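# Move the alphabetically first lettered box into the door tote

## Task

Find the office box whose top letter is earliest in the alphabet and place only that box inside the tote next to the door, fully within the tote with nothing overhanging its rim. The robot must not tip over or be left leaning, or the task fails.

## Robot and tools

ROBOT. The robot is a Hello Robot Stretch 3 with one arm. It has a two-wheel drive base, a lift that rides up a mast, and a telescoping arm that reaches out to the robot's right side. The gripper cannot be pushed forward by the arm, so drive the base to move it fore and aft. The base is 0.33 m long and 0.34 m wide with a rounded back, and it pivots about the point midway between the drive wheels, 0.05 m behind the front edge. With the arm pulled in and the wrist folded, a turn sweeps a circle of radius 0.28 m. An unfolded, level wrist reaches beyond that circle.

FRAMES. All positions are in metres. Base frame: origin on the floor between the drive wheels, x forward, y left, z up. hand_pose is reported in this frame, at the point where the closed fingertips meet; with all wrist joints at zero its x axis points up, y back along the arm toward the mast, z toward the robot's rear. The fingertips are round pads 0.04 m wide. The odometry frame is where the base frame was when the scene began; base_odometry counts wheel rotation only, so slip shows up as travel. Heading is in rad, left positive, from -3.142 to 3.142. If turned_by_wheels and turned_by_imu disagree by more than 0.15 rad, believe turned_by_imu. base_tilt gives forward and right lean in degrees, with a fixed error up to about 4 plus noise.

MOVE. One call carries one action. The action holds "base", "joints" or both, optionally with "speeds", "pace" or "contact_limits"; or it is {"servos": "reboot"} alone, which re-enables any servo that shut itself off. "base" takes exactly one relative command: {"translate_m": d} drives d metres straight from where the base currently is (forward positive, -3 to 3); {"rotate_rad": d} spins in place by d rad (left positive, -6.4 to 6.4). No sideways motion. "joints" is a single object of absolute targets by name: lift_m 0 to 1.1; arm_m 0 to 0.52 (extension); wrist_yaw_rad -1.345 to 4.42 (0 along the arm, positive swings toward the front); wrist_pitch_rad -1.57 to 0.451 (0 level, negative tips fingertips down); wrist_roll_rad -2.911 to 2.918 (0 puts fingers side by side, level); gripper_m -0.089 to 0.179 (larger is wider; the real tip gap is 0.007 m less when nearly shut and 0.025 m less when wide); head_pan_rad -3.953 to 1.73 (0 forward, positive left, -1.57 faces along the arm); head_tilt_rad -1.53 to 0.419 (negative looks down). "pace" is "default" or "max"; "speeds" gives per-motion top speeds up to the max (translate 0.30 m/s, rotate 1.90 rad/s, lift 0.15 m/s, arm 0.40 m/s). The base is capped at 0.10 m/s and 0.63 rad/s unless lift_m is under 0.30, arm_m under 0.03 and wrist_yaw_rad over 2.54. "cameras" picks head_camera, nav_camera, wrist_camera or "all"; "blocking": false returns in about half a second while motion continues, and a later move only replaces the targets it names. A move with no action just reports state and images. Unknown keys make a call invalid; out-of-range values are refused, and then the rest of that reply's move, wait and finished_scene calls are skipped, as they are after an uncommanded stop.

CONTACT LIMITS. Put a limit next to its own command. arm_m takes a motor_effort percentage (1 to 100; negative side when retracting). lift_m takes {"down": v, "up": v} in per cent of force beyond free motion; values under about 12 may trip in free air. translate_m and rotate_rad only stop on contact if given a limit, which watches both wheel efforts; each wheel then stops on its own and may swing the robot.

OTHER TOOLS. wait(seconds 0 to 10) lets time pass and returns state, early if running moves finish. stop brakes all your running motions; braked ones report "stopped" and still hold. zoom_image(camera, region [x0,y0,x1,y1] in pixels, at most 504 by 504) enlarges part of that camera's latest image. finished_scene(scene: current scene number) ends the scene for good; the goal must hold without the robot.

RESULTS. "move" reads "done" or the worst status. base_status/joint_status: "done", "moving", "off_target" (resting short and maybe still pushing), "contact_stop" (that joint goes slack until commanded again), "time_out", "torque_fault" (wrist or head servo off; send the reboot). on_its_own lists uncommanded behaviour; "held at" is a target, not a reading. motor_effort is percent of max, positive toward higher values, peak in brackets; wrist pitch tops near 45 and roll near 72. lidar_m: 12 distances in 30-degree sectors, first straight ahead going counter-clockwise (4th left, 7th behind, 10th right), seen in a plane 0.17 m high; "-" means nothing or closer than 0.15 m. wrist_depth_mm and head_depth_mm are 7x7 grids of median depth in mm from the top-left. head_camera images arrive rotated: turn a quarter clockwise to view upright; nav_camera: a quarter counter-clockwise.

CAUTIONS. To grip, command gripper_m below the object's width; to release, go at least 0.05 above it or fully open. Readings do not confirm a hold. Before folding the wrist (yaw to 3.0) or unfolding, set lift_m 0.32 to 0.95, pitch -0.4, roll about 0; folded, lift may go down to 0.25. With yaw below -0.4 keep pitch at -0.5 or lower. Pushing on something rigid with the gripper above about 0.45 m, or driving while holding or hooking something fixed, can tip the robot; if tilt appears, back the gripper off. Wrist, head and base without a limit push indefinitely. Avoid drops, releasing moving objects, slams and hard hits.

Each tool is called after "Request:" by a JSON object that holds its "name" and its "arguments".

## Session

Request:
{"name": "move", "arguments": {"joints": {"head_pan_rad": 0.9, "head_tilt_rad": -0.4}, "cameras": ["nav_camera"], "pace": "max"}}

Request:
{"name": "move", "arguments": {"joints": {"head_pan_rad": -0.3}, "cameras": ["nav_camera"], "pace": "max"}}

Request:
{"name": "move", "arguments": {"joints": {"head_pan_rad": -1.5}, "cameras": ["nav_camera"], "pace": "max"}}

Request:
{"name": "move", "arguments": {"joints": {"head_pan_rad": -2.7}, "cameras": ["nav_camera"], "pace": "max"}}

Request:
{"name": "move", "arguments": {"joints": {"head_pan_rad": -3.9}, "cameras": ["nav_camera"], "pace": "max"}}

Scene clock: 0.90 s.
move: done
base_odometry: x=+0.000 y=+0.000 heading=+0.000
turned_by_wheels: +0.000
turned_by_imu: +0.000
base_tilt: forward=+0.9 right=+0.0
lidar_m: 1.38 2.07 1.11 0.86 0.86 0.92 1.35 1.08 1.14 0.89 0.88 0.94
head_depth_mm: 1811 1930 2015 2156 2205 1776 1446 / 1896 2021 2161 2315 2304 1768 1446 / 1994 2113 2294 2425 2315 1767 1428 / 2126 2263 2422 2590 2280 1759 1438 / 2168 2333 2477 1484 1610 1653 1437 / 1074 1133 1198 1277 1364 1468 1433 / 967 1016 1067 1131 1194 1269 1329
base_status: not commanded
joint_positions: lift_m=+0.410 arm_m=+0.002 wrist_yaw_rad=+2.888 wrist_pitch_rad=-0.323 wrist_roll_rad=+0.000 gripper_m=+0.037 head_pan_rad=+0.919 head_tilt_rad=-0.399
joint_status: all done
measured_speeds: all 0
motor_effort: left_wheel=-0.3(0.5) right_wheel=+2.5(2.5) lift_m=+26.3(26.5) arm_m=-6.9(7.0) wrist_yaw_rad=+0.7(1.3) wrist_pitch_rad=+3.0(3.1) wrist_roll_rad=+0.9(1.1) gripper_m=+0.4(1.0) head_pan_rad=+1.5(4.9) head_tilt_rad=-2.0(2.4)
hand_pose: x=+0.0377 y=+0.0812 z=+0.4448 quat_wxyz=(+0.201, +0.706, +0.025, +0.678) (m; base frame)
wrist_depth_mm: - 707 - - - - - / 133 755 - - - - - / 140 174 - - - - - / 149 167 - - - - - / 160 171 970 916 926 908 938 / 708 183 128 702 720 745 757 / 623 193 603 621 579 630 622
pictures: nav_camera (sideways)
Images, in order (width x height): nav_camera 672x504.

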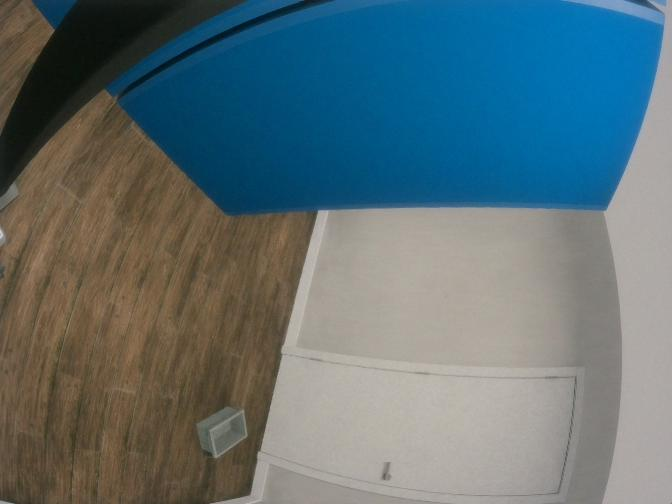

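Scene clock: 1.87 s.
move: done
base_odometry: x=+0.000 y=+0.000 heading=+0.000
turned_by_wheels: +0.000
turned_by_imu: +0.000
base_tilt: forward=+1.0 right=-0.4
lidar_m: 1.39 2.07 1.11 0.86 0.86 0.91 1.35 1.08 1.14 0.89 0.88 0.94
head_depth_mm: 877 928 969 1022 1085 1153 1222 / 952 1014 1069 1132 1207 1299 1352 / 1053 1123 1201 1274 1370 1472 1435 / 1190 1268 1348 1444 1579 1654 1439 / 1340 1445 1562 1693 1856 1770 1436 / 1535 1658 1817 2017 2124 1761 1436 / 1812 1937 2099 2267 2261 1714 1423
base_status: not commanded
joint_positions: lift_m=+0.410 arm_m=+0.002 wrist_yaw_rad=+2.888 wrist_pitch_rad=-0.323 wrist_roll_rad=+0.000 gripper_m=+0.037 head_pan_rad=-0.315 head_tilt_rad=-0.400
joint_status: all done
measured_speeds: all 0
motor_effort: left_wheel=-0.2(0.4) right_wheel=+2.3(2.6) lift_m=+26.5(26.6) arm_m=-8.4(8.9) wrist_yaw_rad=+0.5(1.1) wrist_pitch_rad=+2.5(3.2) wrist_roll_rad=+0.9(1.1) gripper_m=+0.6(1.4) head_pan_rad=-2.7(4.6) head_tilt_rad=-2.2(3.9)
hand_pose: x=+0.0377 y=+0.0812 z=+0.4448 quat_wxyz=(+0.201, +0.706, +0.025, +0.678) (m; base frame)
wrist_depth_mm: - 713 - - - - - / 133 746 - - - - - / 140 175 - - - - - / 149 167 - - - - - / 160 172 957 906 920 917 929 / 724 182 127 687 713 750 762 / 623 192 611 626 591 638 624
pictures: nav_camera (sideways)
Images, in order (width x height): nav_camera 672x504.

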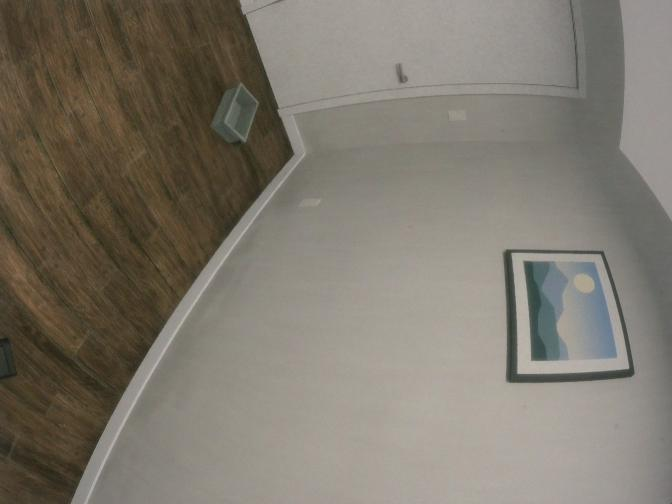

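Scene clock: 2.83 s.
move: done
base_odometry: x=+0.000 y=+0.000 heading=+0.000
turned_by_wheels: +0.000
turned_by_imu: +0.000
base_tilt: forward=+0.8 right=-0.1
lidar_m: 1.39 2.07 1.11 0.87 0.86 0.91 1.35 1.08 1.14 0.89 0.88 0.94
head_depth_mm: 854 914 997 1091 1203 1334 1421 / 822 888 957 1041 1147 1270 1378 / 802 859 925 1005 1094 1209 1333 / 770 827 890 967 1047 1151 1266 / 753 805 862 928 1003 1103 1214 / 730 773 831 892 968 1059 1163 / 708 754 806 868 928 1013 1103
base_status: not commanded
joint_positions: lift_m=+0.410 arm_m=+0.002 wrist_yaw_rad=+2.888 wrist_pitch_rad=-0.323 wrist_roll_rad=+0.000 gripper_m=+0.037 head_pan_rad=-1.536 head_tilt_rad=-0.400
joint_status: all done
measured_speeds: all 0
motor_effort: left_wheel=-0.3(0.5) right_wheel=+1.9(2.4) lift_m=+26.5(26.9) arm_m=-10.6(10.6) wrist_yaw_rad=+0.9(1.4) wrist_pitch_rad=+2.6(3.1) wrist_roll_rad=+0.9(1.0) gripper_m=+0.5(1.1) head_pan_rad=+1.6(4.2) head_tilt_rad=-1.7(2.7)
hand_pose: x=+0.0377 y=+0.0812 z=+0.4448 quat_wxyz=(+0.201, +0.706, +0.025, +0.678) (m; base frame)
wrist_depth_mm: - 710 - - - - - / 133 746 - - - - - / 140 175 - - - - - / 149 167 - - - - - / 161 171 977 897 932 918 935 / 716 182 127 704 723 743 750 / 623 192 604 620 583 631 617
pictures: nav_camera (sideways)
Images, in order (width x height): nav_camera 672x504.

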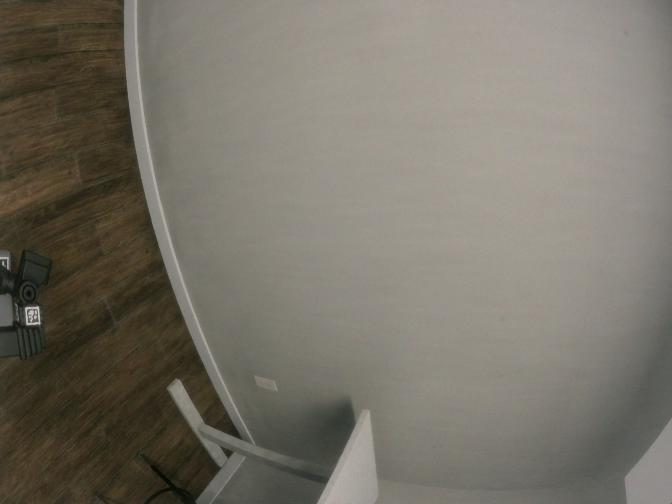

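Scene clock: 3.80 s.
move: done
base_odometry: x=+0.000 y=+0.000 heading=+0.000
turned_by_wheels: +0.000
turned_by_imu: +0.000
base_tilt: forward=+1.0 right=-0.2
lidar_m: 1.39 2.07 1.11 0.87 0.86 0.91 1.35 1.08 1.14 0.89 0.88 0.94
head_depth_mm: 1431 1513 1582 1105 1921 1784 1460 / 1422 1527 1573 1100 1917 1789 1452 / 1429 1528 1563 1091 1896 1732 1436 / 1427 1542 1546 1088 1370 1763 1437 / 1438 1530 1529 1076 1390 1650 1437 / 1443 1535 1512 1071 1931 1764 1428 / 1439 1552 1493 1059 1965 1745 1432
base_status: not commanded
joint_positions: lift_m=+0.410 arm_m=+0.002 wrist_yaw_rad=+2.888 wrist_pitch_rad=-0.323 wrist_roll_rad=+0.000 gripper_m=+0.037 head_pan_rad=-2.744 head_tilt_rad=-0.400
joint_status: all done
measured_speeds: all 0
motor_effort: left_wheel=-0.2(0.5) right_wheel=+1.6(2.4) lift_m=+26.9(27.0) arm_m=-12.2(12.4) wrist_yaw_rad=+0.7(1.1) wrist_pitch_rad=+2.4(3.1) wrist_roll_rad=+0.7(1.0) gripper_m=-1.2(1.2) head_pan_rad=+1.5(5.4) head_tilt_rad=-2.1(2.6)
hand_pose: x=+0.0377 y=+0.0812 z=+0.4448 quat_wxyz=(+0.201, +0.706, +0.025, +0.678) (m; base frame)
wrist_depth_mm: - 726 - - - - - / 133 743 - - - - - / 140 174 - - - - - / 149 168 - - - - - / 160 171 970 914 936 945 935 / 715 182 128 700 729 748 751 / 622 193 599 641 587 629 632
pictures: nav_camera (sideways)
Images, in order (width x height): nav_camera 672x504.

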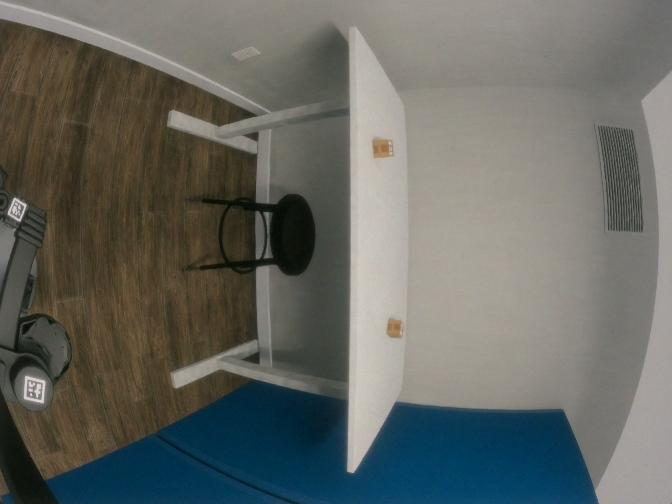

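Scene clock: 4.77 s.
move: done
base_odometry: x=+0.000 y=+0.000 heading=+0.000
turned_by_wheels: +0.000
turned_by_imu: +0.000
base_tilt: forward=+1.0 right=-0.2
lidar_m: 1.39 2.07 1.11 0.87 0.85 0.91 1.35 1.08 1.14 0.89 0.88 0.94
head_depth_mm: - - - - - - - / 727 779 - - - - - / 750 797 851 913 990 1084 1199 / 778 829 892 964 1047 1139 1265 / 808 866 931 1011 1104 1205 1333 / 843 906 985 1066 1167 1291 1396 / 880 951 1029 1137 1247 1380 1429
base_status: not commanded
joint_positions: lift_m=+0.410 arm_m=+0.002 wrist_yaw_rad=+2.888 wrist_pitch_rad=-0.323 wrist_roll_rad=+0.000 gripper_m=+0.037 head_pan_rad=-3.947 head_tilt_rad=-0.400
joint_status: all done
measured_speeds: all 0
motor_effort: left_wheel=-0.1(0.4) right_wheel=+1.8(2.5) lift_m=+27.0(27.2) arm_m=-14.3(14.3) wrist_yaw_rad=+0.5(1.4) wrist_pitch_rad=+2.8(3.1) wrist_roll_rad=+0.9(1.0) gripper_m=-0.2(0.9) head_pan_rad=+2.4(4.8) head_tilt_rad=-1.4(3.3)
hand_pose: x=+0.0377 y=+0.0812 z=+0.4448 quat_wxyz=(+0.201, +0.706, +0.025, +0.678) (m; base frame)
wrist_depth_mm: - 729 - - - - - / 133 736 - - - - - / 140 175 - - - - - / 150 167 - - - - - / 160 171 971 930 905 903 929 / 717 182 127 679 726 748 752 / 633 193 606 631 592 635 637
pictures: nav_camera (sideways)
Images, in order (width x height): nav_camera 672x504.

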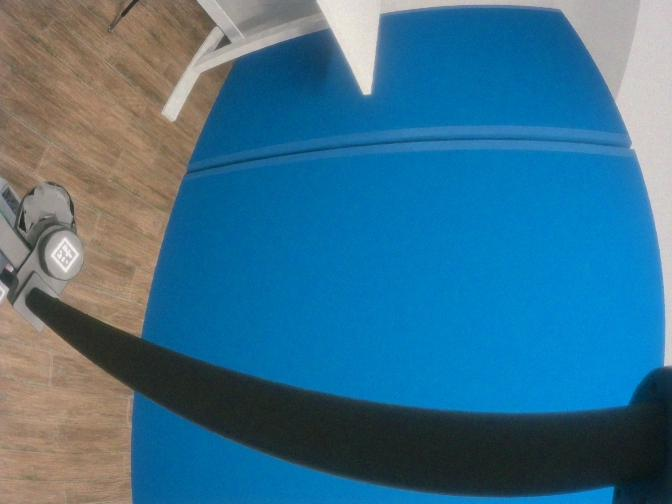

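Request:
{"name": "move", "arguments": {"base": {"rotate_rad": 0.4}, "joints": {"lift_m": 0.28, "head_pan_rad": 0.6, "head_tilt_rad": -0.5, "wrist_yaw_rad": 3.0}, "pace": "max"}}

Request:
{"name": "move", "arguments": {"base": {"translate_m": 1.0}, "joints": {"head_pan_rad": 1.3, "head_tilt_rad": -0.4}, "pace": "max", "cameras": ["nav_camera", "head_camera"]}}

Scene clock: 23.87 s.
move: done
base_odometry: x=+0.000 y=+0.000 heading=+0.400
turned_by_wheels: +0.400
turned_by_imu: +0.399
base_tilt: forward=+0.9 right=-0.1
lidar_m: 2.07 1.25 0.89 0.85 0.88 1.18 1.08 1.29 0.92 0.88 0.90 1.21
head_depth_mm: 1867 2010 2154 2295 1988 1612 1338 / 1975 2109 2306 2433 1995 1606 1351 / 2115 2263 2466 2542 1987 1605 1324 / 2184 2357 2555 2428 1855 1604 1335 / 1076 1155 1249 1378 1504 1565 1340 / 969 1041 1110 1203 1321 1437 1337 / 885 941 1001 1078 1159 1255 1295
base_status: done
joint_positions: lift_m=+0.280 arm_m=+0.002 wrist_yaw_rad=+2.997 wrist_pitch_rad=-0.324 wrist_roll_rad=+0.000 gripper_m=+0.037 head_pan_rad=+0.616 head_tilt_rad=-0.501
joint_status: all done
measured_speeds: translate_m=+0.000 rotate_rad=+0.000 lift_m=+0.000 arm_m=+0.000 wrist_yaw_rad=+0.000 wrist_pitch_rad=+0.000 wrist_roll_rad=+0.000 head_pan_rad=-0.024 head_tilt_rad=+0.000
motor_effort: left_wheel=-8.2(14.7) right_wheel=+7.9(14.3) lift_m=+21.0(25.5) arm_m=-18.9(23.5) wrist_yaw_rad=+3.2(8.6) wrist_pitch_rad=+2.9(3.4) wrist_roll_rad=+0.8(1.2) gripper_m=-0.7(1.3) head_pan_rad=-3.2(4.9) head_tilt_rad=-1.0(5.3)
hand_pose: x=+0.0127 y=+0.0861 z=+0.3143 quat_wxyz=(+0.165, +0.704, +0.064, +0.688) (m; base frame)
wrist_depth_mm: - 134 - 809 - - - / - 144 - 863 - - - / - 150 - 939 - - - / - 164 813 926 951 947 930 / 717 178 206 711 717 722 712 / 564 524 129 533 545 575 572 / 479 496 233 485 471 485 482
pictures: none

Scene clock: 28.57 s.
move: done
base_odometry: x=+0.921 y=+0.389 heading=+0.400
turned_by_wheels: +0.000
turned_by_imu: -0.001
base_tilt: forward=+1.1 right=-0.1
lidar_m: 1.08 1.11 1.51 0.88 0.91 1.21 2.07 1.25 0.89 0.85 0.87 1.13
head_depth_mm: 1880 1934 2010 2053 2069 1774 1461 / 2287 2388 2429 2543 2280 1763 1440 / 2987 3119 3216 3095 2306 1762 1436 / 3473 3703 - 3270 2307 1778 1438 / 3330 3603 3854 953 1028 1124 1250 / 729 779 835 897 975 1063 1173 / 715 760 812 876 946 1032 1131
base_status: done
joint_positions: lift_m=+0.280 arm_m=+0.002 wrist_yaw_rad=+2.998 wrist_pitch_rad=-0.324 wrist_roll_rad=+0.000 gripper_m=+0.037 head_pan_rad=+1.301 head_tilt_rad=-0.400
joint_status: all done
measured_speeds: all 0
motor_effort: left_wheel=+5.1(15.5) right_wheel=+0.0(14.2) lift_m=+24.6(24.8) arm_m=-11.5(19.3) wrist_yaw_rad=+2.3(3.2) wrist_pitch_rad=+3.1(3.4) wrist_roll_rad=+0.8(1.1) gripper_m=-0.7(1.5) head_pan_rad=-3.0(5.4) head_tilt_rad=+4.2(5.4)
hand_pose: x=+0.0125 y=+0.0861 z=+0.3143 quat_wxyz=(+0.164, +0.704, +0.064, +0.688) (m; base frame)
wrist_depth_mm: - 134 - - - - - / - 144 - - - - - / - 150 - - - - - / 862 163 826 935 938 931 928 / 703 179 206 715 709 712 714 / 567 533 129 531 552 582 575 / 483 494 231 483 466 483 485
pictures: head_camera (sideways), nav_camera (sideways)
Images, in order (width x height): head_camera 896x504, nav_camera 672x504.

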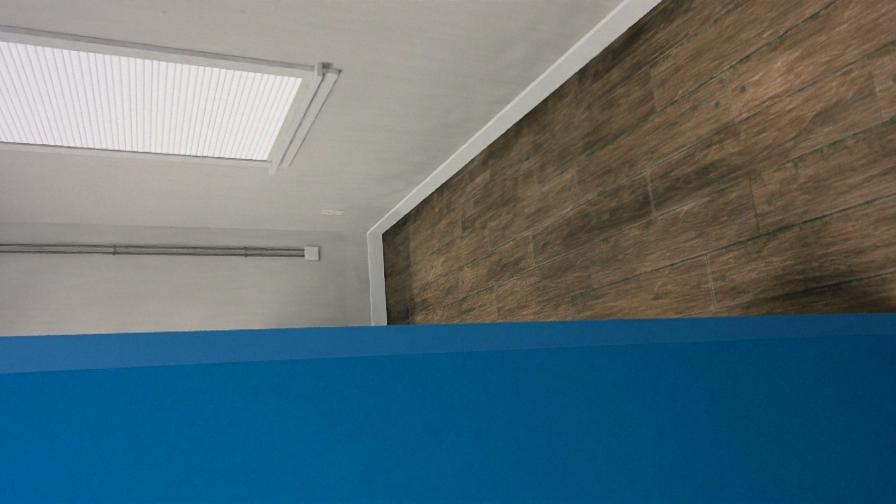

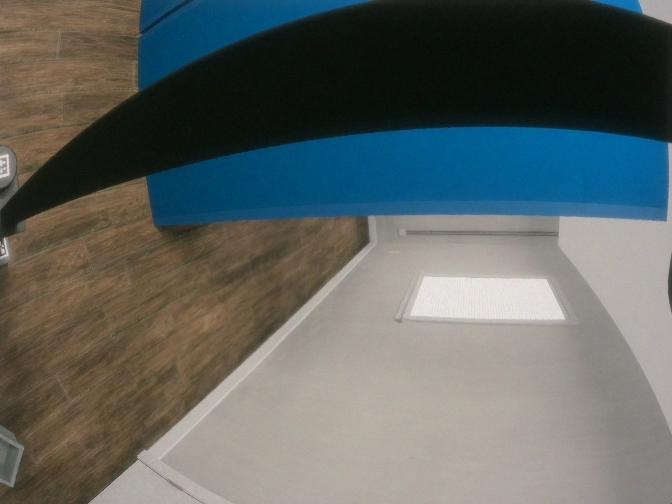

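Request:
{"name": "move", "arguments": {"base": {"translate_m": 0.48}, "pace": "max"}}

Request:
{"name": "move", "arguments": {"base": {"rotate_rad": 1.42}, "joints": {"head_pan_rad": 0.35, "head_tilt_rad": -0.4}, "cameras": ["nav_camera", "head_camera"], "pace": "max"}}

Scene clock: 36.20 s.
move: done
base_odometry: x=+1.363 y=+0.576 heading=+0.400
turned_by_wheels: +0.000
turned_by_imu: +0.000
base_tilt: forward=+1.2 right=-0.3
lidar_m: 0.60 0.62 0.85 2.17 1.10 1.24 2.55 1.22 0.87 0.83 0.86 0.63
head_depth_mm: 1060 1081 1100 1140 1165 1205 1252 / 1280 1315 1360 1401 1464 1507 1411 / 1633 1689 1764 1845 1952 1756 1445 / 2225 2346 2485 2682 2258 1754 1434 / 3349 3615 3880 3240 2271 1752 1433 / 3405 3630 3805 3267 2291 1735 1423 / 3323 3477 3703 3230 2256 1759 1447
base_status: done
joint_positions: lift_m=+0.280 arm_m=+0.002 wrist_yaw_rad=+2.998 wrist_pitch_rad=-0.324 wrist_roll_rad=+0.000 gripper_m=+0.037 head_pan_rad=+1.300 head_tilt_rad=-0.400
joint_status: not commanded
measured_speeds: all 0
motor_effort: left_wheel=+0.6(16.4) right_wheel=+8.0(13.6) lift_m=+29.6(29.6) arm_m=-2.1(6.5) wrist_yaw_rad=+2.9(3.1) wrist_pitch_rad=+2.8(3.6) wrist_roll_rad=+1.0(1.1) gripper_m=-0.6(1.6) head_pan_rad=-2.6(4.4) head_tilt_rad=+3.2(4.0)
hand_pose: x=+0.0125 y=+0.0861 z=+0.3143 quat_wxyz=(+0.164, +0.704, +0.064, +0.688) (m; base frame)
wrist_depth_mm: - 134 - - - - 554 / - 144 - - - - - / - 149 - - - - - / 871 164 850 918 917 857 - / 699 179 206 715 700 694 609 / 565 534 128 533 555 571 577 / 476 501 232 483 465 480 482
pictures: none

Scene clock: 38.20 s.
move: done
base_odometry: x=+1.363 y=+0.576 heading=+1.819
turned_by_wheels: +1.420
turned_by_imu: +1.413
base_tilt: forward=+1.0 right=-0.1
lidar_m: 1.41 0.96 1.08 2.02 1.51 0.94 0.83 0.84 0.67 0.60 0.61 0.75
head_depth_mm: 3332 3480 3809 3330 2300 1769 1454 / 3380 3546 3848 3338 2285 1763 1442 / 3409 3630 3872 3283 2280 1784 1439 / 3467 3665 - 3270 2292 1770 1431 / 1010 1068 1134 1200 1288 1387 1364 / 805 855 922 987 1076 1181 1318 / 807 862 932 1014 1103 1220 1342
base_status: done
joint_positions: lift_m=+0.280 arm_m=+0.002 wrist_yaw_rad=+2.998 wrist_pitch_rad=-0.324 wrist_roll_rad=+0.000 gripper_m=+0.037 head_pan_rad=+0.338 head_tilt_rad=-0.399
joint_status: all done
measured_speeds: all 0
motor_effort: left_wheel=-7.8(17.7) right_wheel=+9.2(17.1) lift_m=+29.4(30.3) arm_m=-12.3(12.4) wrist_yaw_rad=+3.0(3.1) wrist_pitch_rad=+2.9(3.4) wrist_roll_rad=+0.9(1.1) gripper_m=+0.6(1.4) head_pan_rad=+2.7(4.9) head_tilt_rad=+2.0(4.8)
hand_pose: x=+0.0125 y=+0.0861 z=+0.3143 quat_wxyz=(+0.164, +0.704, +0.064, +0.688) (m; base frame)
wrist_depth_mm: - 134 - - - - - / - 144 - - - - - / - 150 - - - - - / 907 164 885 917 944 913 830 / 699 179 205 710 715 721 718 / 565 534 129 529 553 578 579 / 475 502 232 485 469 480 480
pictures: head_camera (sideways), nav_camera (sideways)
Images, in order (width x height): head_camera 896x504, nav_camera 672x504.

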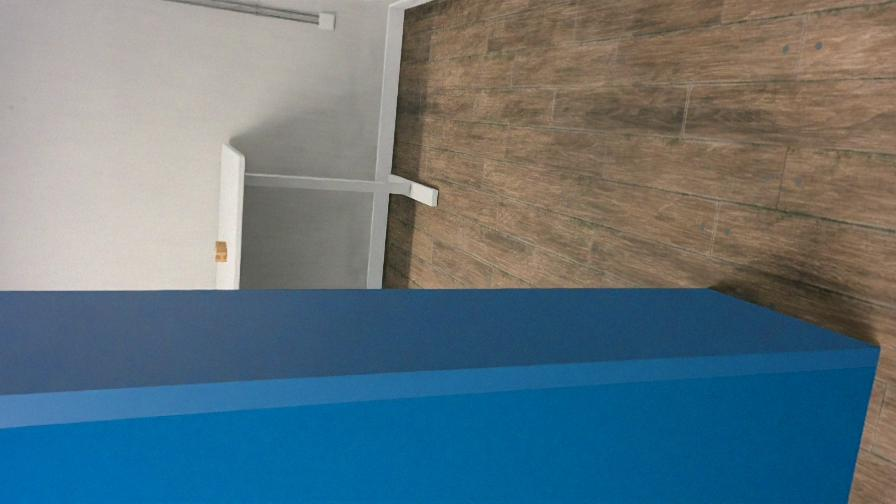

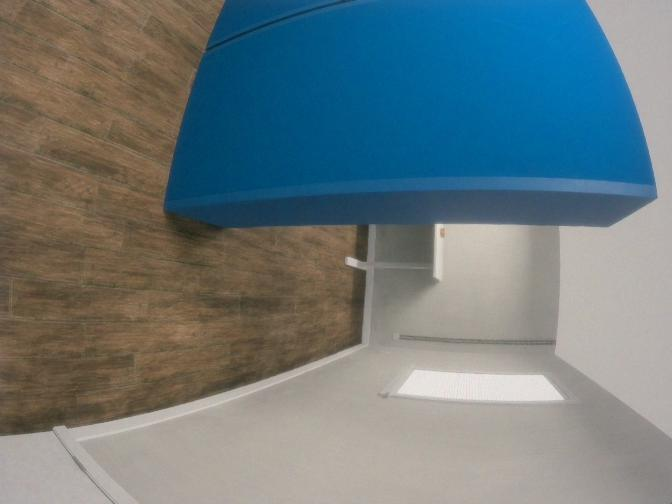

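Request:
{"name": "move", "arguments": {"base": {"rotate_rad": 0.2}, "pace": "max"}}

Request:
{"name": "move", "arguments": {"base": {"translate_m": 1.5}, "joints": {"head_pan_rad": 0.7, "head_tilt_rad": -0.35}, "cameras": ["nav_camera", "head_camera"], "pace": "max"}}

Scene clock: 48.70 s.
move: done
base_odometry: x=+1.363 y=+0.576 heading=+2.019
turned_by_wheels: +0.200
turned_by_imu: +0.199
base_tilt: forward=+0.9 right=-0.3
lidar_m: 1.32 0.96 1.27 2.56 1.19 0.86 0.83 0.86 0.63 0.60 0.63 0.88
head_depth_mm: 3292 3456 3822 3303 2299 1783 1446 / 3406 3620 3846 3327 2302 1775 1434 / 899 988 1088 1226 1404 1620 1446 / 817 865 933 1006 1102 1204 1335 / 849 908 980 1055 1150 1264 1372 / 888 947 1025 1117 1228 1360 1423 / 922 994 1082 1175 1301 1453 1435
base_status: done
joint_positions: lift_m=+0.280 arm_m=+0.002 wrist_yaw_rad=+2.998 wrist_pitch_rad=-0.324 wrist_roll_rad=+0.000 gripper_m=+0.037 head_pan_rad=+0.350 head_tilt_rad=-0.399
joint_status: not commanded
measured_speeds: all 0
motor_effort: left_wheel=-8.9(16.1) right_wheel=+10.1(17.1) lift_m=+26.3(27.2) arm_m=-22.4(23.7) wrist_yaw_rad=+2.5(3.1) wrist_pitch_rad=+3.1(3.3) wrist_roll_rad=+0.8(1.0) gripper_m=-0.2(1.1) head_pan_rad=+3.1(3.5) head_tilt_rad=+1.8(2.7)
hand_pose: x=+0.0125 y=+0.0861 z=+0.3143 quat_wxyz=(+0.164, +0.704, +0.064, +0.688) (m; base frame)
wrist_depth_mm: - 134 - - - - - / - 144 - - - - - / - 150 - - - - - / 923 164 870 949 921 918 881 / 706 179 206 708 708 701 709 / 571 528 129 538 562 581 572 / 478 490 231 475 470 483 478
pictures: none

Scene clock: 55.10 s.
move: done
base_odometry: x=+0.714 y=+1.928 heading=+2.019
turned_by_wheels: +0.000
turned_by_imu: -0.001
base_tilt: forward=+1.0 right=-0.1
lidar_m: 2.01 2.53 3.02 1.22 0.43 0.48 2.32 0.88 0.64 0.62 0.64 0.88
head_depth_mm: 2304 2425 2425 2649 2531 1880 1518 / 2489 2590 2668 2922 2529 1863 1502 / 2679 2871 2901 3087 2510 1878 1504 / 2889 3069 3208 3467 2496 1879 1497 / 3150 3434 3659 3652 2417 1858 1497 / 3341 3521 3708 3645 2446 1866 1489 / 3119 3259 3462 3218 2492 1844 1489
base_status: done
joint_positions: lift_m=+0.280 arm_m=+0.002 wrist_yaw_rad=+2.998 wrist_pitch_rad=-0.324 wrist_roll_rad=+0.000 gripper_m=+0.037 head_pan_rad=+0.700 head_tilt_rad=-0.349
joint_status: all done
measured_speeds: all 0
motor_effort: left_wheel=+6.1(12.5) right_wheel=+1.5(20.1) lift_m=+21.7(26.7) arm_m=-13.4(22.1) wrist_yaw_rad=+2.4(3.1) wrist_pitch_rad=+3.0(3.5) wrist_roll_rad=+0.8(1.1) gripper_m=-0.9(1.2) head_pan_rad=-2.5(4.6) head_tilt_rad=+3.7(7.1)
hand_pose: x=+0.0125 y=+0.0861 z=+0.3143 quat_wxyz=(+0.164, +0.704, +0.064, +0.688) (m; base frame)
wrist_depth_mm: 311 134 - - - - - / 331 144 - - - - - / 353 150 - - - - - / 380 164 828 933 901 928 942 / 403 180 206 727 703 704 730 / 434 443 129 542 547 575 579 / 468 479 231 480 465 483 483
pictures: head_camera (sideways), nav_camera (sideways)
Images, in order (width x height): head_camera 896x504, nav_camera 672x504.

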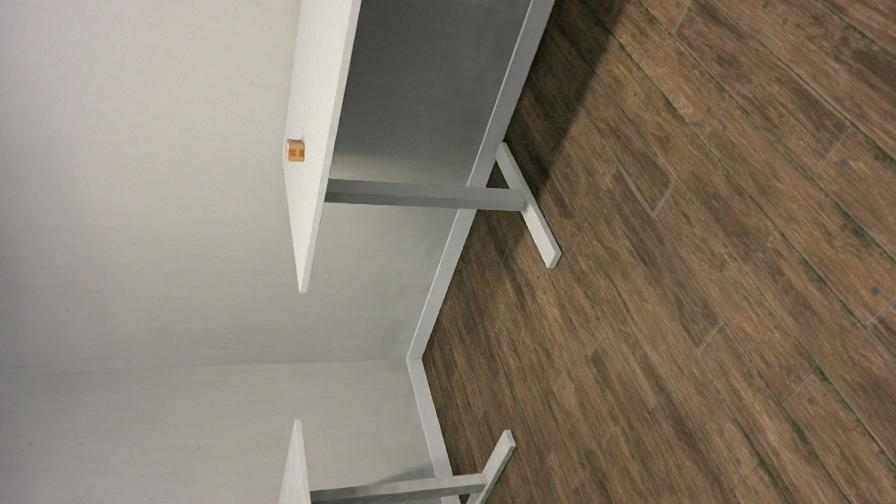

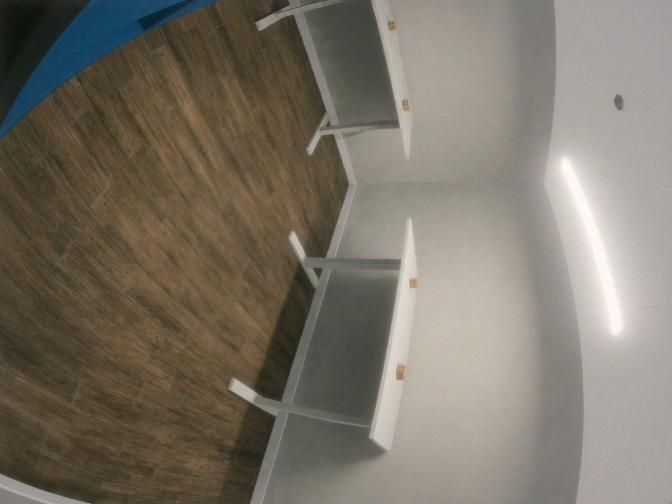

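Request:
{"name": "move", "arguments": {"base": {"rotate_rad": 0.5}, "pace": "max"}}

Request:
{"name": "move", "arguments": {"base": {"translate_m": 0.85}, "joints": {"head_pan_rad": 0.1, "head_tilt_rad": -0.35}, "cameras": ["nav_camera", "head_camera"], "pace": "max"}}

Request:
{"name": "move", "arguments": {"joints": {"head_pan_rad": 0.95, "head_tilt_rad": -0.35}, "cameras": ["nav_camera", "head_camera"], "pace": "max"}}

Scene clock: 63.40 s.
move: done
base_odometry: x=+0.714 y=+1.928 heading=+2.518
turned_by_wheels: +0.500
turned_by_imu: +0.498
base_tilt: forward=+0.9 right=-0.2
lidar_m: 2.50 3.02 1.22 0.37 0.47 2.32 0.91 0.65 0.62 0.64 0.85 2.00
head_depth_mm: 3157 3353 3594 3799 2494 1874 1504 / 3038 3171 3425 3706 2476 1887 1501 / 2989 3136 3367 3461 2490 1868 1498 / 2858 3032 3272 3405 2449 1875 1505 / 2793 2958 3047 3289 2448 1867 1496 / 2686 2856 3007 3248 2473 1842 1491 / 2618 2808 2901 3133 2447 1863 1487
base_status: done
joint_positions: lift_m=+0.280 arm_m=+0.002 wrist_yaw_rad=+2.998 wrist_pitch_rad=-0.324 wrist_roll_rad=+0.000 gripper_m=+0.037 head_pan_rad=+0.700 head_tilt_rad=-0.349
joint_status: not commanded
measured_speeds: all 0
motor_effort: left_wheel=-7.7(16.1) right_wheel=+8.7(16.6) lift_m=+23.6(23.6) arm_m=-10.6(10.6) wrist_yaw_rad=+2.7(3.0) wrist_pitch_rad=+3.0(3.4) wrist_roll_rad=+0.7(1.0) gripper_m=-0.2(1.1) head_pan_rad=-2.7(3.9) head_tilt_rad=+1.7(3.4)
hand_pose: x=+0.0125 y=+0.0861 z=+0.3143 quat_wxyz=(+0.164, +0.704, +0.064, +0.688) (m; base frame)
wrist_depth_mm: - 134 396 388 - - - / - 144 418 416 - - - / - 150 457 440 - - - / 917 163 489 464 909 928 952 / 705 179 205 490 704 716 708 / 570 529 129 522 550 573 566 / 481 495 233 485 467 481 486
pictures: none

Scene clock: 67.57 s.
move: done
base_odometry: x=+0.024 y=+2.424 heading=+2.518
turned_by_wheels: +0.000
turned_by_imu: +0.000
base_tilt: forward=+0.9 right=-0.1
lidar_m: 1.72 1.72 2.38 1.95 1.20 0.88 1.49 1.07 1.02 1.05 1.40 1.24
head_depth_mm: 1526 1585 1632 1108 1846 1885 1518 / 1627 1685 1753 1194 2002 1898 1508 / 1707 1825 1848 1283 2166 1879 1497 / 1833 1930 1977 2148 2319 1860 1494 / 1989 2118 2128 1823 2172 1869 1486 / 2144 2297 2391 2707 2467 1802 1486 / 2338 2502 2670 2935 2440 1848 1491
base_status: done
joint_positions: lift_m=+0.280 arm_m=+0.002 wrist_yaw_rad=+2.998 wrist_pitch_rad=-0.324 wrist_roll_rad=+0.000 gripper_m=+0.037 head_pan_rad=+0.099 head_tilt_rad=-0.349
joint_status: all done
measured_speeds: all 0
motor_effort: left_wheel=+6.6(12.4) right_wheel=+2.0(20.3) lift_m=+28.7(30.1) arm_m=-15.8(15.8) wrist_yaw_rad=+2.7(2.9) wrist_pitch_rad=+2.9(3.5) wrist_roll_rad=+0.9(1.1) gripper_m=+0.2(1.3) head_pan_rad=+3.0(4.2) head_tilt_rad=+0.2(3.6)
hand_pose: x=+0.0125 y=+0.0861 z=+0.3143 quat_wxyz=(+0.164, +0.704, +0.064, +0.688) (m; base frame)
wrist_depth_mm: - 134 - - - - - / - 144 - - - - - / - 149 - - - - - / 822 164 889 901 923 919 912 / 697 179 205 707 707 713 708 / 573 528 129 527 556 584 571 / 473 495 230 485 464 481 479
pictures: head_camera (sideways), nav_camera (sideways)
Images, in order (width x height): head_camera 896x504, nav_camera 672x504.

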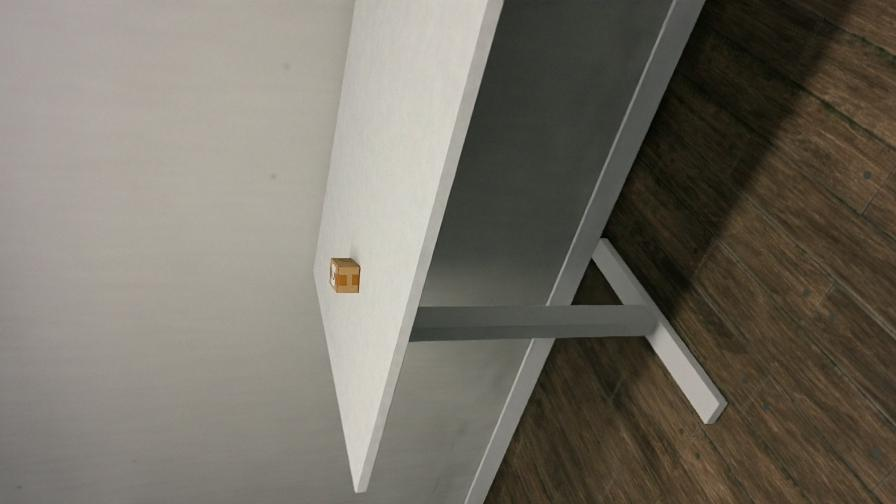

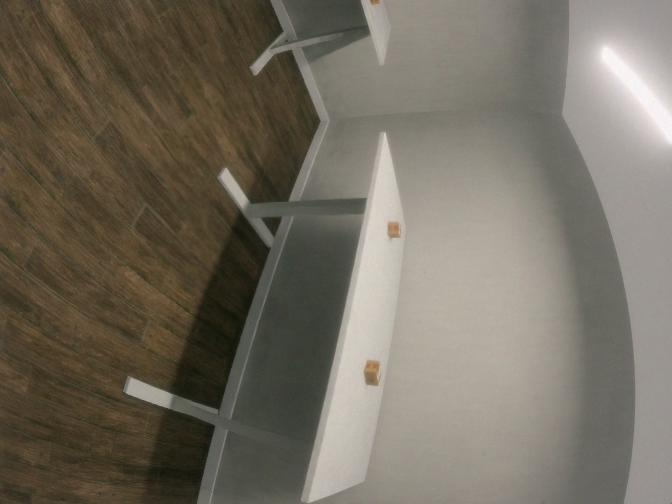

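Scene clock: 68.43 s.
move: done
base_odometry: x=+0.024 y=+2.424 heading=+2.518
turned_by_wheels: +0.000
turned_by_imu: +0.000
base_tilt: forward=+1.0 right=-0.1
lidar_m: 1.72 1.71 2.38 1.95 1.20 0.88 1.50 1.06 1.02 1.05 1.40 1.24
head_depth_mm: 2410 2557 2707 2971 2501 1884 1514 / 2391 2551 2633 2869 2461 1857 1499 / 2395 2543 2626 2890 2498 1870 1500 / 2379 2520 2669 2850 2479 1858 1502 / 2381 2541 2629 2848 2483 1868 1491 / 2359 2499 2604 2853 2451 1849 1497 / 2353 2504 2625 2776 2461 1849 1502
base_status: not commanded
joint_positions: lift_m=+0.280 arm_m=+0.002 wrist_yaw_rad=+2.998 wrist_pitch_rad=-0.324 wrist_roll_rad=+0.000 gripper_m=+0.037 head_pan_rad=+0.971 head_tilt_rad=-0.349
joint_status: all done
measured_speeds: all 0
motor_effort: left_wheel=+6.6(6.9) right_wheel=+1.6(2.2) lift_m=+27.5(28.6) arm_m=-16.5(16.8) wrist_yaw_rad=+2.1(3.0) wrist_pitch_rad=+3.0(3.3) wrist_roll_rad=+0.9(1.0) gripper_m=+0.3(0.8) head_pan_rad=+0.4(4.9) head_tilt_rad=+0.7(2.3)
hand_pose: x=+0.0125 y=+0.0861 z=+0.3143 quat_wxyz=(+0.164, +0.704, +0.064, +0.688) (m; base frame)
wrist_depth_mm: - 134 - - - - - / - 144 - - - - - / - 150 - - - - - / 824 164 869 945 932 923 925 / 705 179 205 713 713 712 714 / 571 527 129 524 551 579 576 / 480 490 231 490 462 485 478
pictures: head_camera (sideways), nav_camera (sideways)
Images, in order (width x height): head_camera 896x504, nav_camera 672x504.

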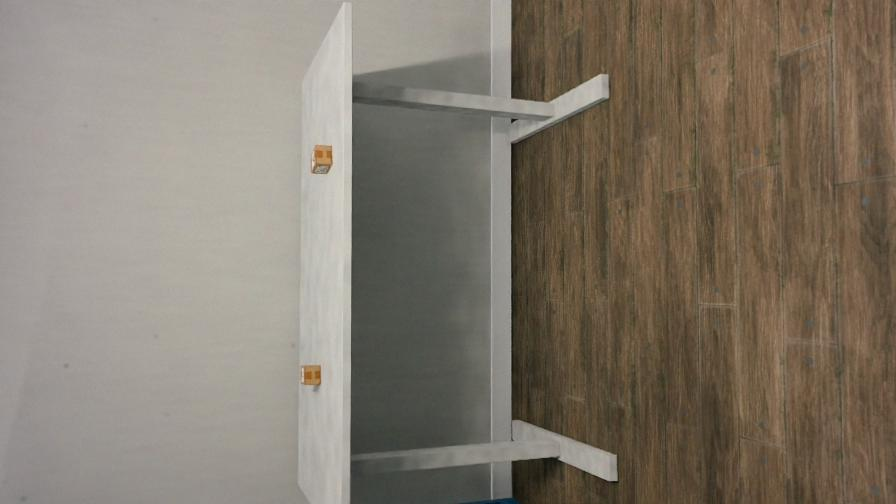

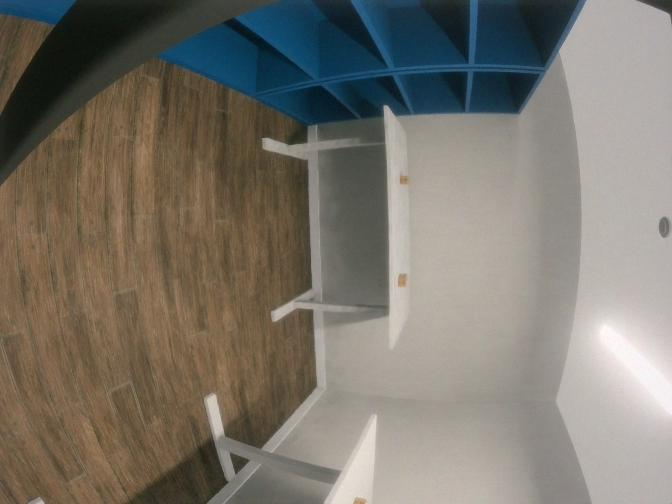

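Request:
{"name": "zoom_image", "arguments": {"camera": "head_camera", "region": [296, 135, 346, 185]}}

Request:
{"name": "zoom_image", "arguments": {"camera": "head_camera", "region": [286, 350, 336, 400]}}

Request:
{"name": "move", "arguments": {"base": {"rotate_rad": 1.5}, "joints": {"head_pan_rad": 0.9, "head_tilt_rad": -0.35}, "cameras": ["nav_camera", "head_camera"], "pace": "max"}}

Request:
{"name": "move", "arguments": {"joints": {"head_pan_rad": 0.2, "head_tilt_rad": -0.35}, "cameras": ["nav_camera", "head_camera"], "pace": "max"}}

Request:
{"name": "move", "arguments": {"joints": {"head_pan_rad": -1.6, "head_tilt_rad": -0.35}, "cameras": ["head_camera"], "pace": "max"}}

Scaled by 10.080 from the camera's 896x504 image, which has a finer 1280x720 frame.

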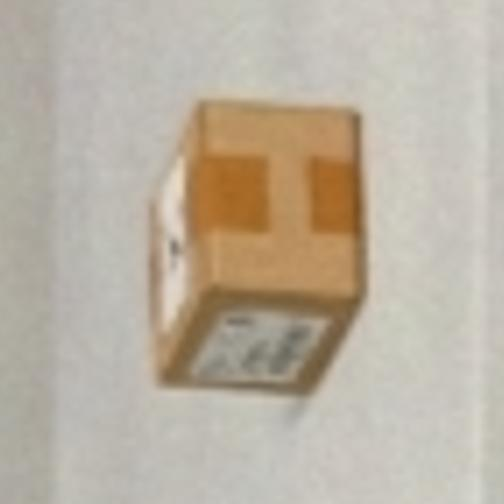

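Scaled by 10.080 from the camera's 896x504 image, which has a finer 1280x720 frame.

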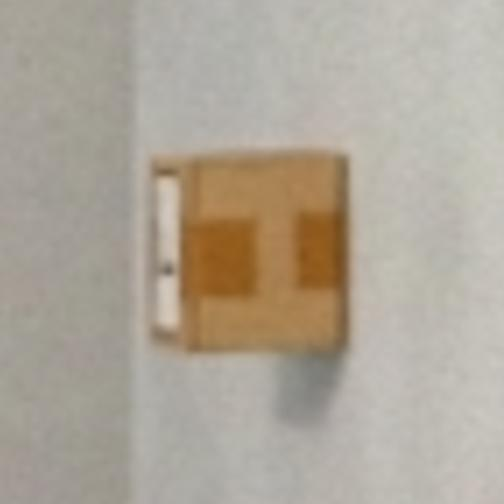

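Scene clock: 75.33 s.
move: done
base_odometry: x=+0.024 y=+2.424 heading=-2.265
turned_by_wheels: +1.500
turned_by_imu: +1.494
base_tilt: forward=+1.0 right=-0.2
lidar_m: 1.96 1.20 0.88 1.65 1.10 1.02 1.03 1.30 1.23 1.71 1.72 2.38
head_depth_mm: 1138 1299 1393 1155 1478 1241 1415 / 1160 1283 1350 1149 1481 1239 1426 / 1154 1258 1327 1138 1481 1193 1416 / 954 1226 1296 1041 1471 1187 1417 / 965 1202 1270 1033 1425 1138 1408 / 988 1189 1242 948 1331 1059 1305 / 721 790 2784 3028 2347 1868 1504
base_status: done
joint_positions: lift_m=+0.280 arm_m=+0.002 wrist_yaw_rad=+2.998 wrist_pitch_rad=-0.324 wrist_roll_rad=+0.000 gripper_m=+0.037 head_pan_rad=+0.900 head_tilt_rad=-0.349
joint_status: all done
measured_speeds: all 0
motor_effort: left_wheel=-9.5(16.5) right_wheel=+8.4(17.2) lift_m=+20.8(23.1) arm_m=-23.2(23.9) wrist_yaw_rad=+2.7(3.0) wrist_pitch_rad=+2.7(3.3) wrist_roll_rad=+0.7(1.2) gripper_m=+0.2(1.1) head_pan_rad=-2.3(3.9) head_tilt_rad=-0.3(1.8)
hand_pose: x=+0.0125 y=+0.0861 z=+0.3143 quat_wxyz=(+0.164, +0.704, +0.064, +0.688) (m; base frame)
wrist_depth_mm: - 134 - - - - - / - 144 - - - - - / - 150 - - - - - / 862 164 869 919 878 873 - / 699 179 205 709 704 710 722 / 565 526 129 537 548 582 568 / 476 495 232 475 468 486 484
pictures: head_camera (sideways), nav_camera (sideways)
Images, in order (width x height): head_camera 896x504, nav_camera 672x504.

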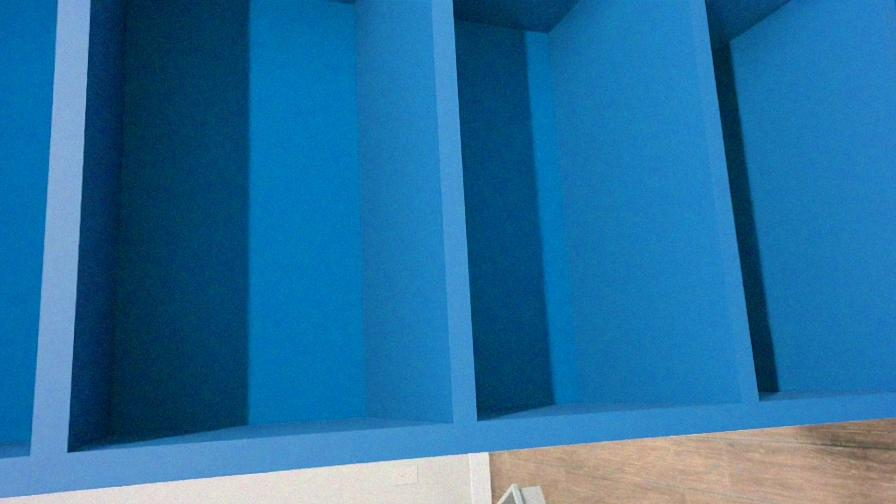

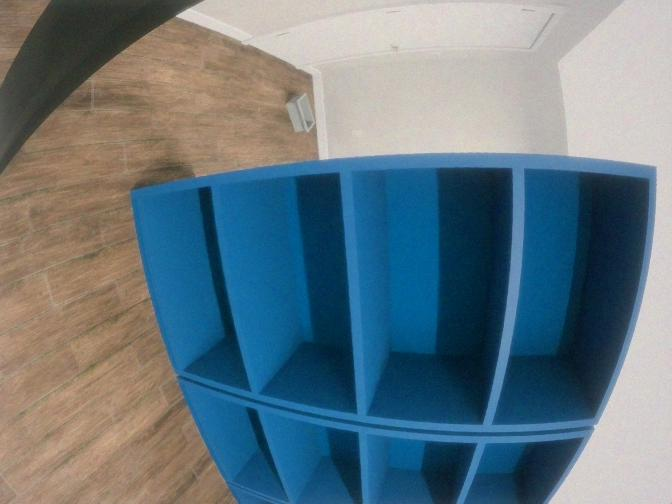

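Scene clock: 76.17 s.
move: done
base_odometry: x=+0.024 y=+2.424 heading=-2.265
turned_by_wheels: +0.000
turned_by_imu: +0.000
base_tilt: forward=+1.0 right=-0.2
lidar_m: 1.96 1.20 0.87 1.65 1.10 1.02 1.03 1.30 1.24 1.72 1.72 2.38
head_depth_mm: 2441 2504 2635 2781 2508 1896 1512 / 1681 1798 1944 2344 2349 1872 1505 / 1763 1866 1962 2052 2179 1879 1513 / 1835 1980 2012 2160 2144 1799 1503 / 1657 1778 1527 1908 1500 1648 1484 / 1012 1085 1163 1237 1337 1467 1443 / 1049 1162 1248 1360 1416 1579 1403
base_status: not commanded
joint_positions: lift_m=+0.280 arm_m=+0.002 wrist_yaw_rad=+2.998 wrist_pitch_rad=-0.324 wrist_roll_rad=+0.000 gripper_m=+0.037 head_pan_rad=+0.182 head_tilt_rad=-0.349
joint_status: all done
measured_speeds: all 0
motor_effort: left_wheel=-9.5(9.7) right_wheel=+8.5(8.8) lift_m=+21.1(21.3) arm_m=-22.9(23.3) wrist_yaw_rad=+2.4(2.9) wrist_pitch_rad=+3.5(3.5) wrist_roll_rad=+0.9(1.1) gripper_m=-0.2(1.0) head_pan_rad=-1.1(5.1) head_tilt_rad=-0.6(2.7)
hand_pose: x=+0.0125 y=+0.0861 z=+0.3143 quat_wxyz=(+0.164, +0.704, +0.064, +0.688) (m; base frame)
wrist_depth_mm: - 134 - - - - - / - 144 - - - - - / - 150 - - - - - / 853 164 880 935 881 871 - / 715 180 205 707 713 713 708 / 569 527 129 533 556 571 572 / 480 499 232 485 470 480 480
pictures: head_camera (sideways), nav_camera (sideways)
Images, in order (width x height): head_camera 896x504, nav_camera 672x504.

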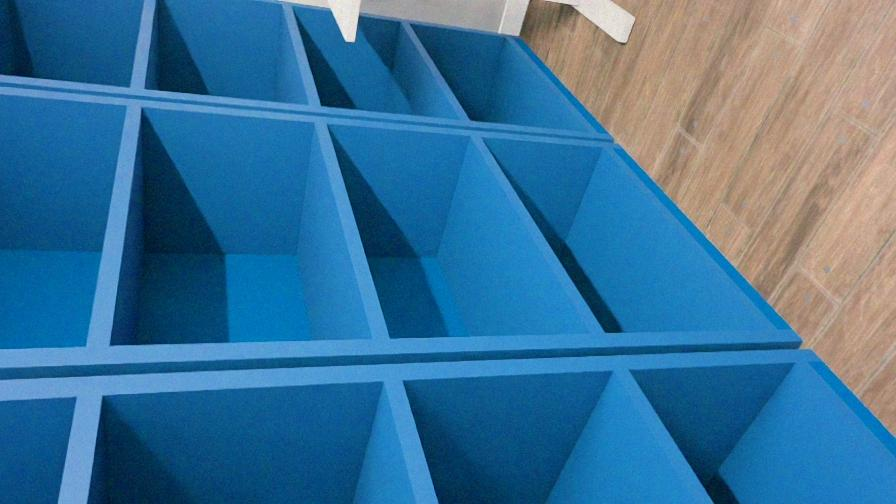

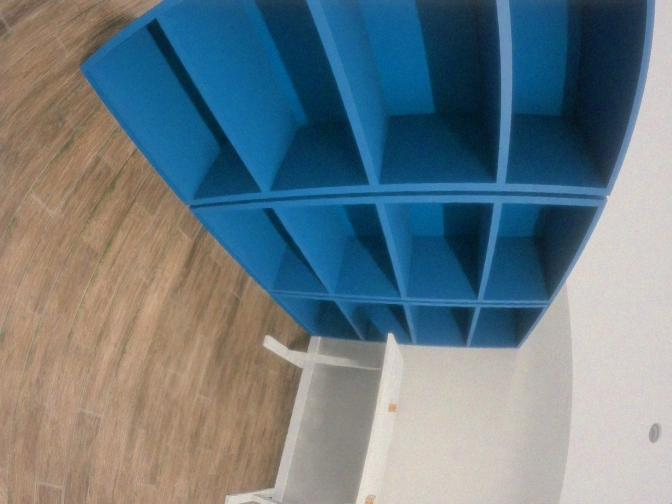

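Scene clock: 77.27 s.
move: done
base_odometry: x=+0.024 y=+2.424 heading=-2.265
turned_by_wheels: +0.000
turned_by_imu: +0.000
base_tilt: forward=+0.9 right=-0.1
lidar_m: 1.96 1.20 0.88 1.66 1.10 1.02 1.03 1.30 1.24 1.72 1.71 2.38
head_depth_mm: 1422 1497 1568 1035 1764 1836 1435 / 1473 1553 1611 1101 1860 1887 1522 / 1528 1607 1659 1187 1976 1886 1501 / 1598 1682 1738 1181 2051 1883 1502 / 1651 1737 1790 1264 2151 1879 1503 / 1707 1805 1885 2047 2217 1854 1477 / 1788 1896 1911 1788 2259 1859 1494
base_status: not commanded
joint_positions: lift_m=+0.280 arm_m=+0.002 wrist_yaw_rad=+2.998 wrist_pitch_rad=-0.324 wrist_roll_rad=+0.000 gripper_m=+0.037 head_pan_rad=-1.650 head_tilt_rad=-0.349
joint_status: all done
measured_speeds: all 0
motor_effort: left_wheel=-9.4(9.7) right_wheel=+8.4(8.7) lift_m=+21.1(21.5) arm_m=-21.7(22.4) wrist_yaw_rad=+2.3(3.0) wrist_pitch_rad=+2.9(3.3) wrist_roll_rad=+1.0(1.2) gripper_m=-1.2(1.2) head_pan_rad=+2.2(4.5) head_tilt_rad=-2.0(4.2)
hand_pose: x=+0.0125 y=+0.0861 z=+0.3143 quat_wxyz=(+0.164, +0.704, +0.064, +0.688) (m; base frame)
wrist_depth_mm: - 134 - - - - - / - 144 - - - - - / - 150 - - - - - / 872 164 853 952 877 873 - / 693 179 205 706 700 710 709 / 572 530 128 531 557 577 581 / 477 497 231 477 467 476 483
pictures: head_camera (sideways)
Images, in order (width x height): head_camera 896x504.

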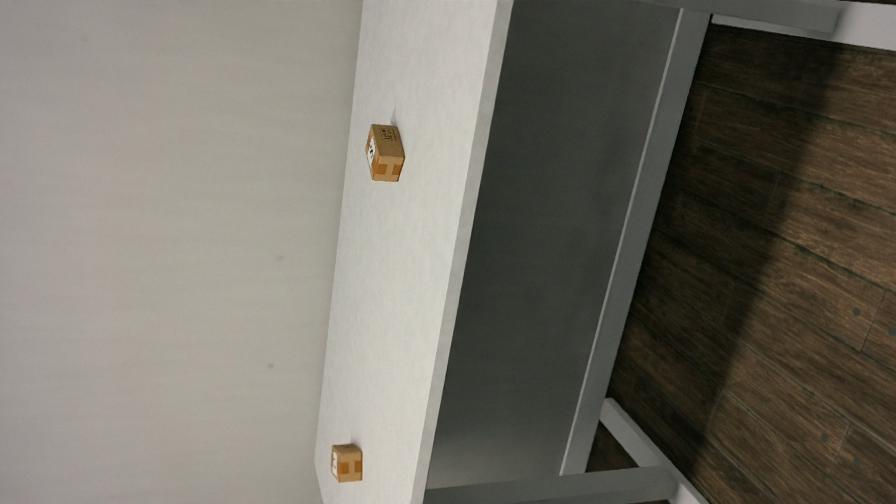

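Request:
{"name": "zoom_image", "arguments": {"camera": "head_camera", "region": [360, 118, 420, 188]}}

Request:
{"name": "zoom_image", "arguments": {"camera": "head_camera", "region": [320, 435, 370, 490]}}

Scaled by 7.200 from the camera's 896x504 image, which has a finer 1280x720 frame.

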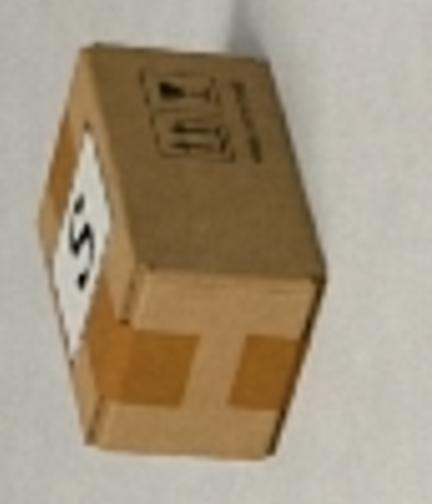

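Scaled by 9.164 from the camera's 896x504 image, which has a finer 1280x720 frame.

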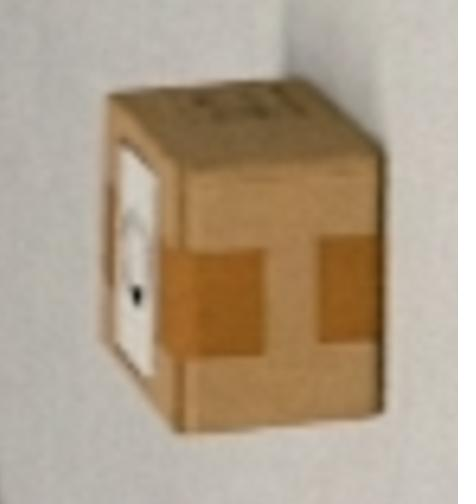

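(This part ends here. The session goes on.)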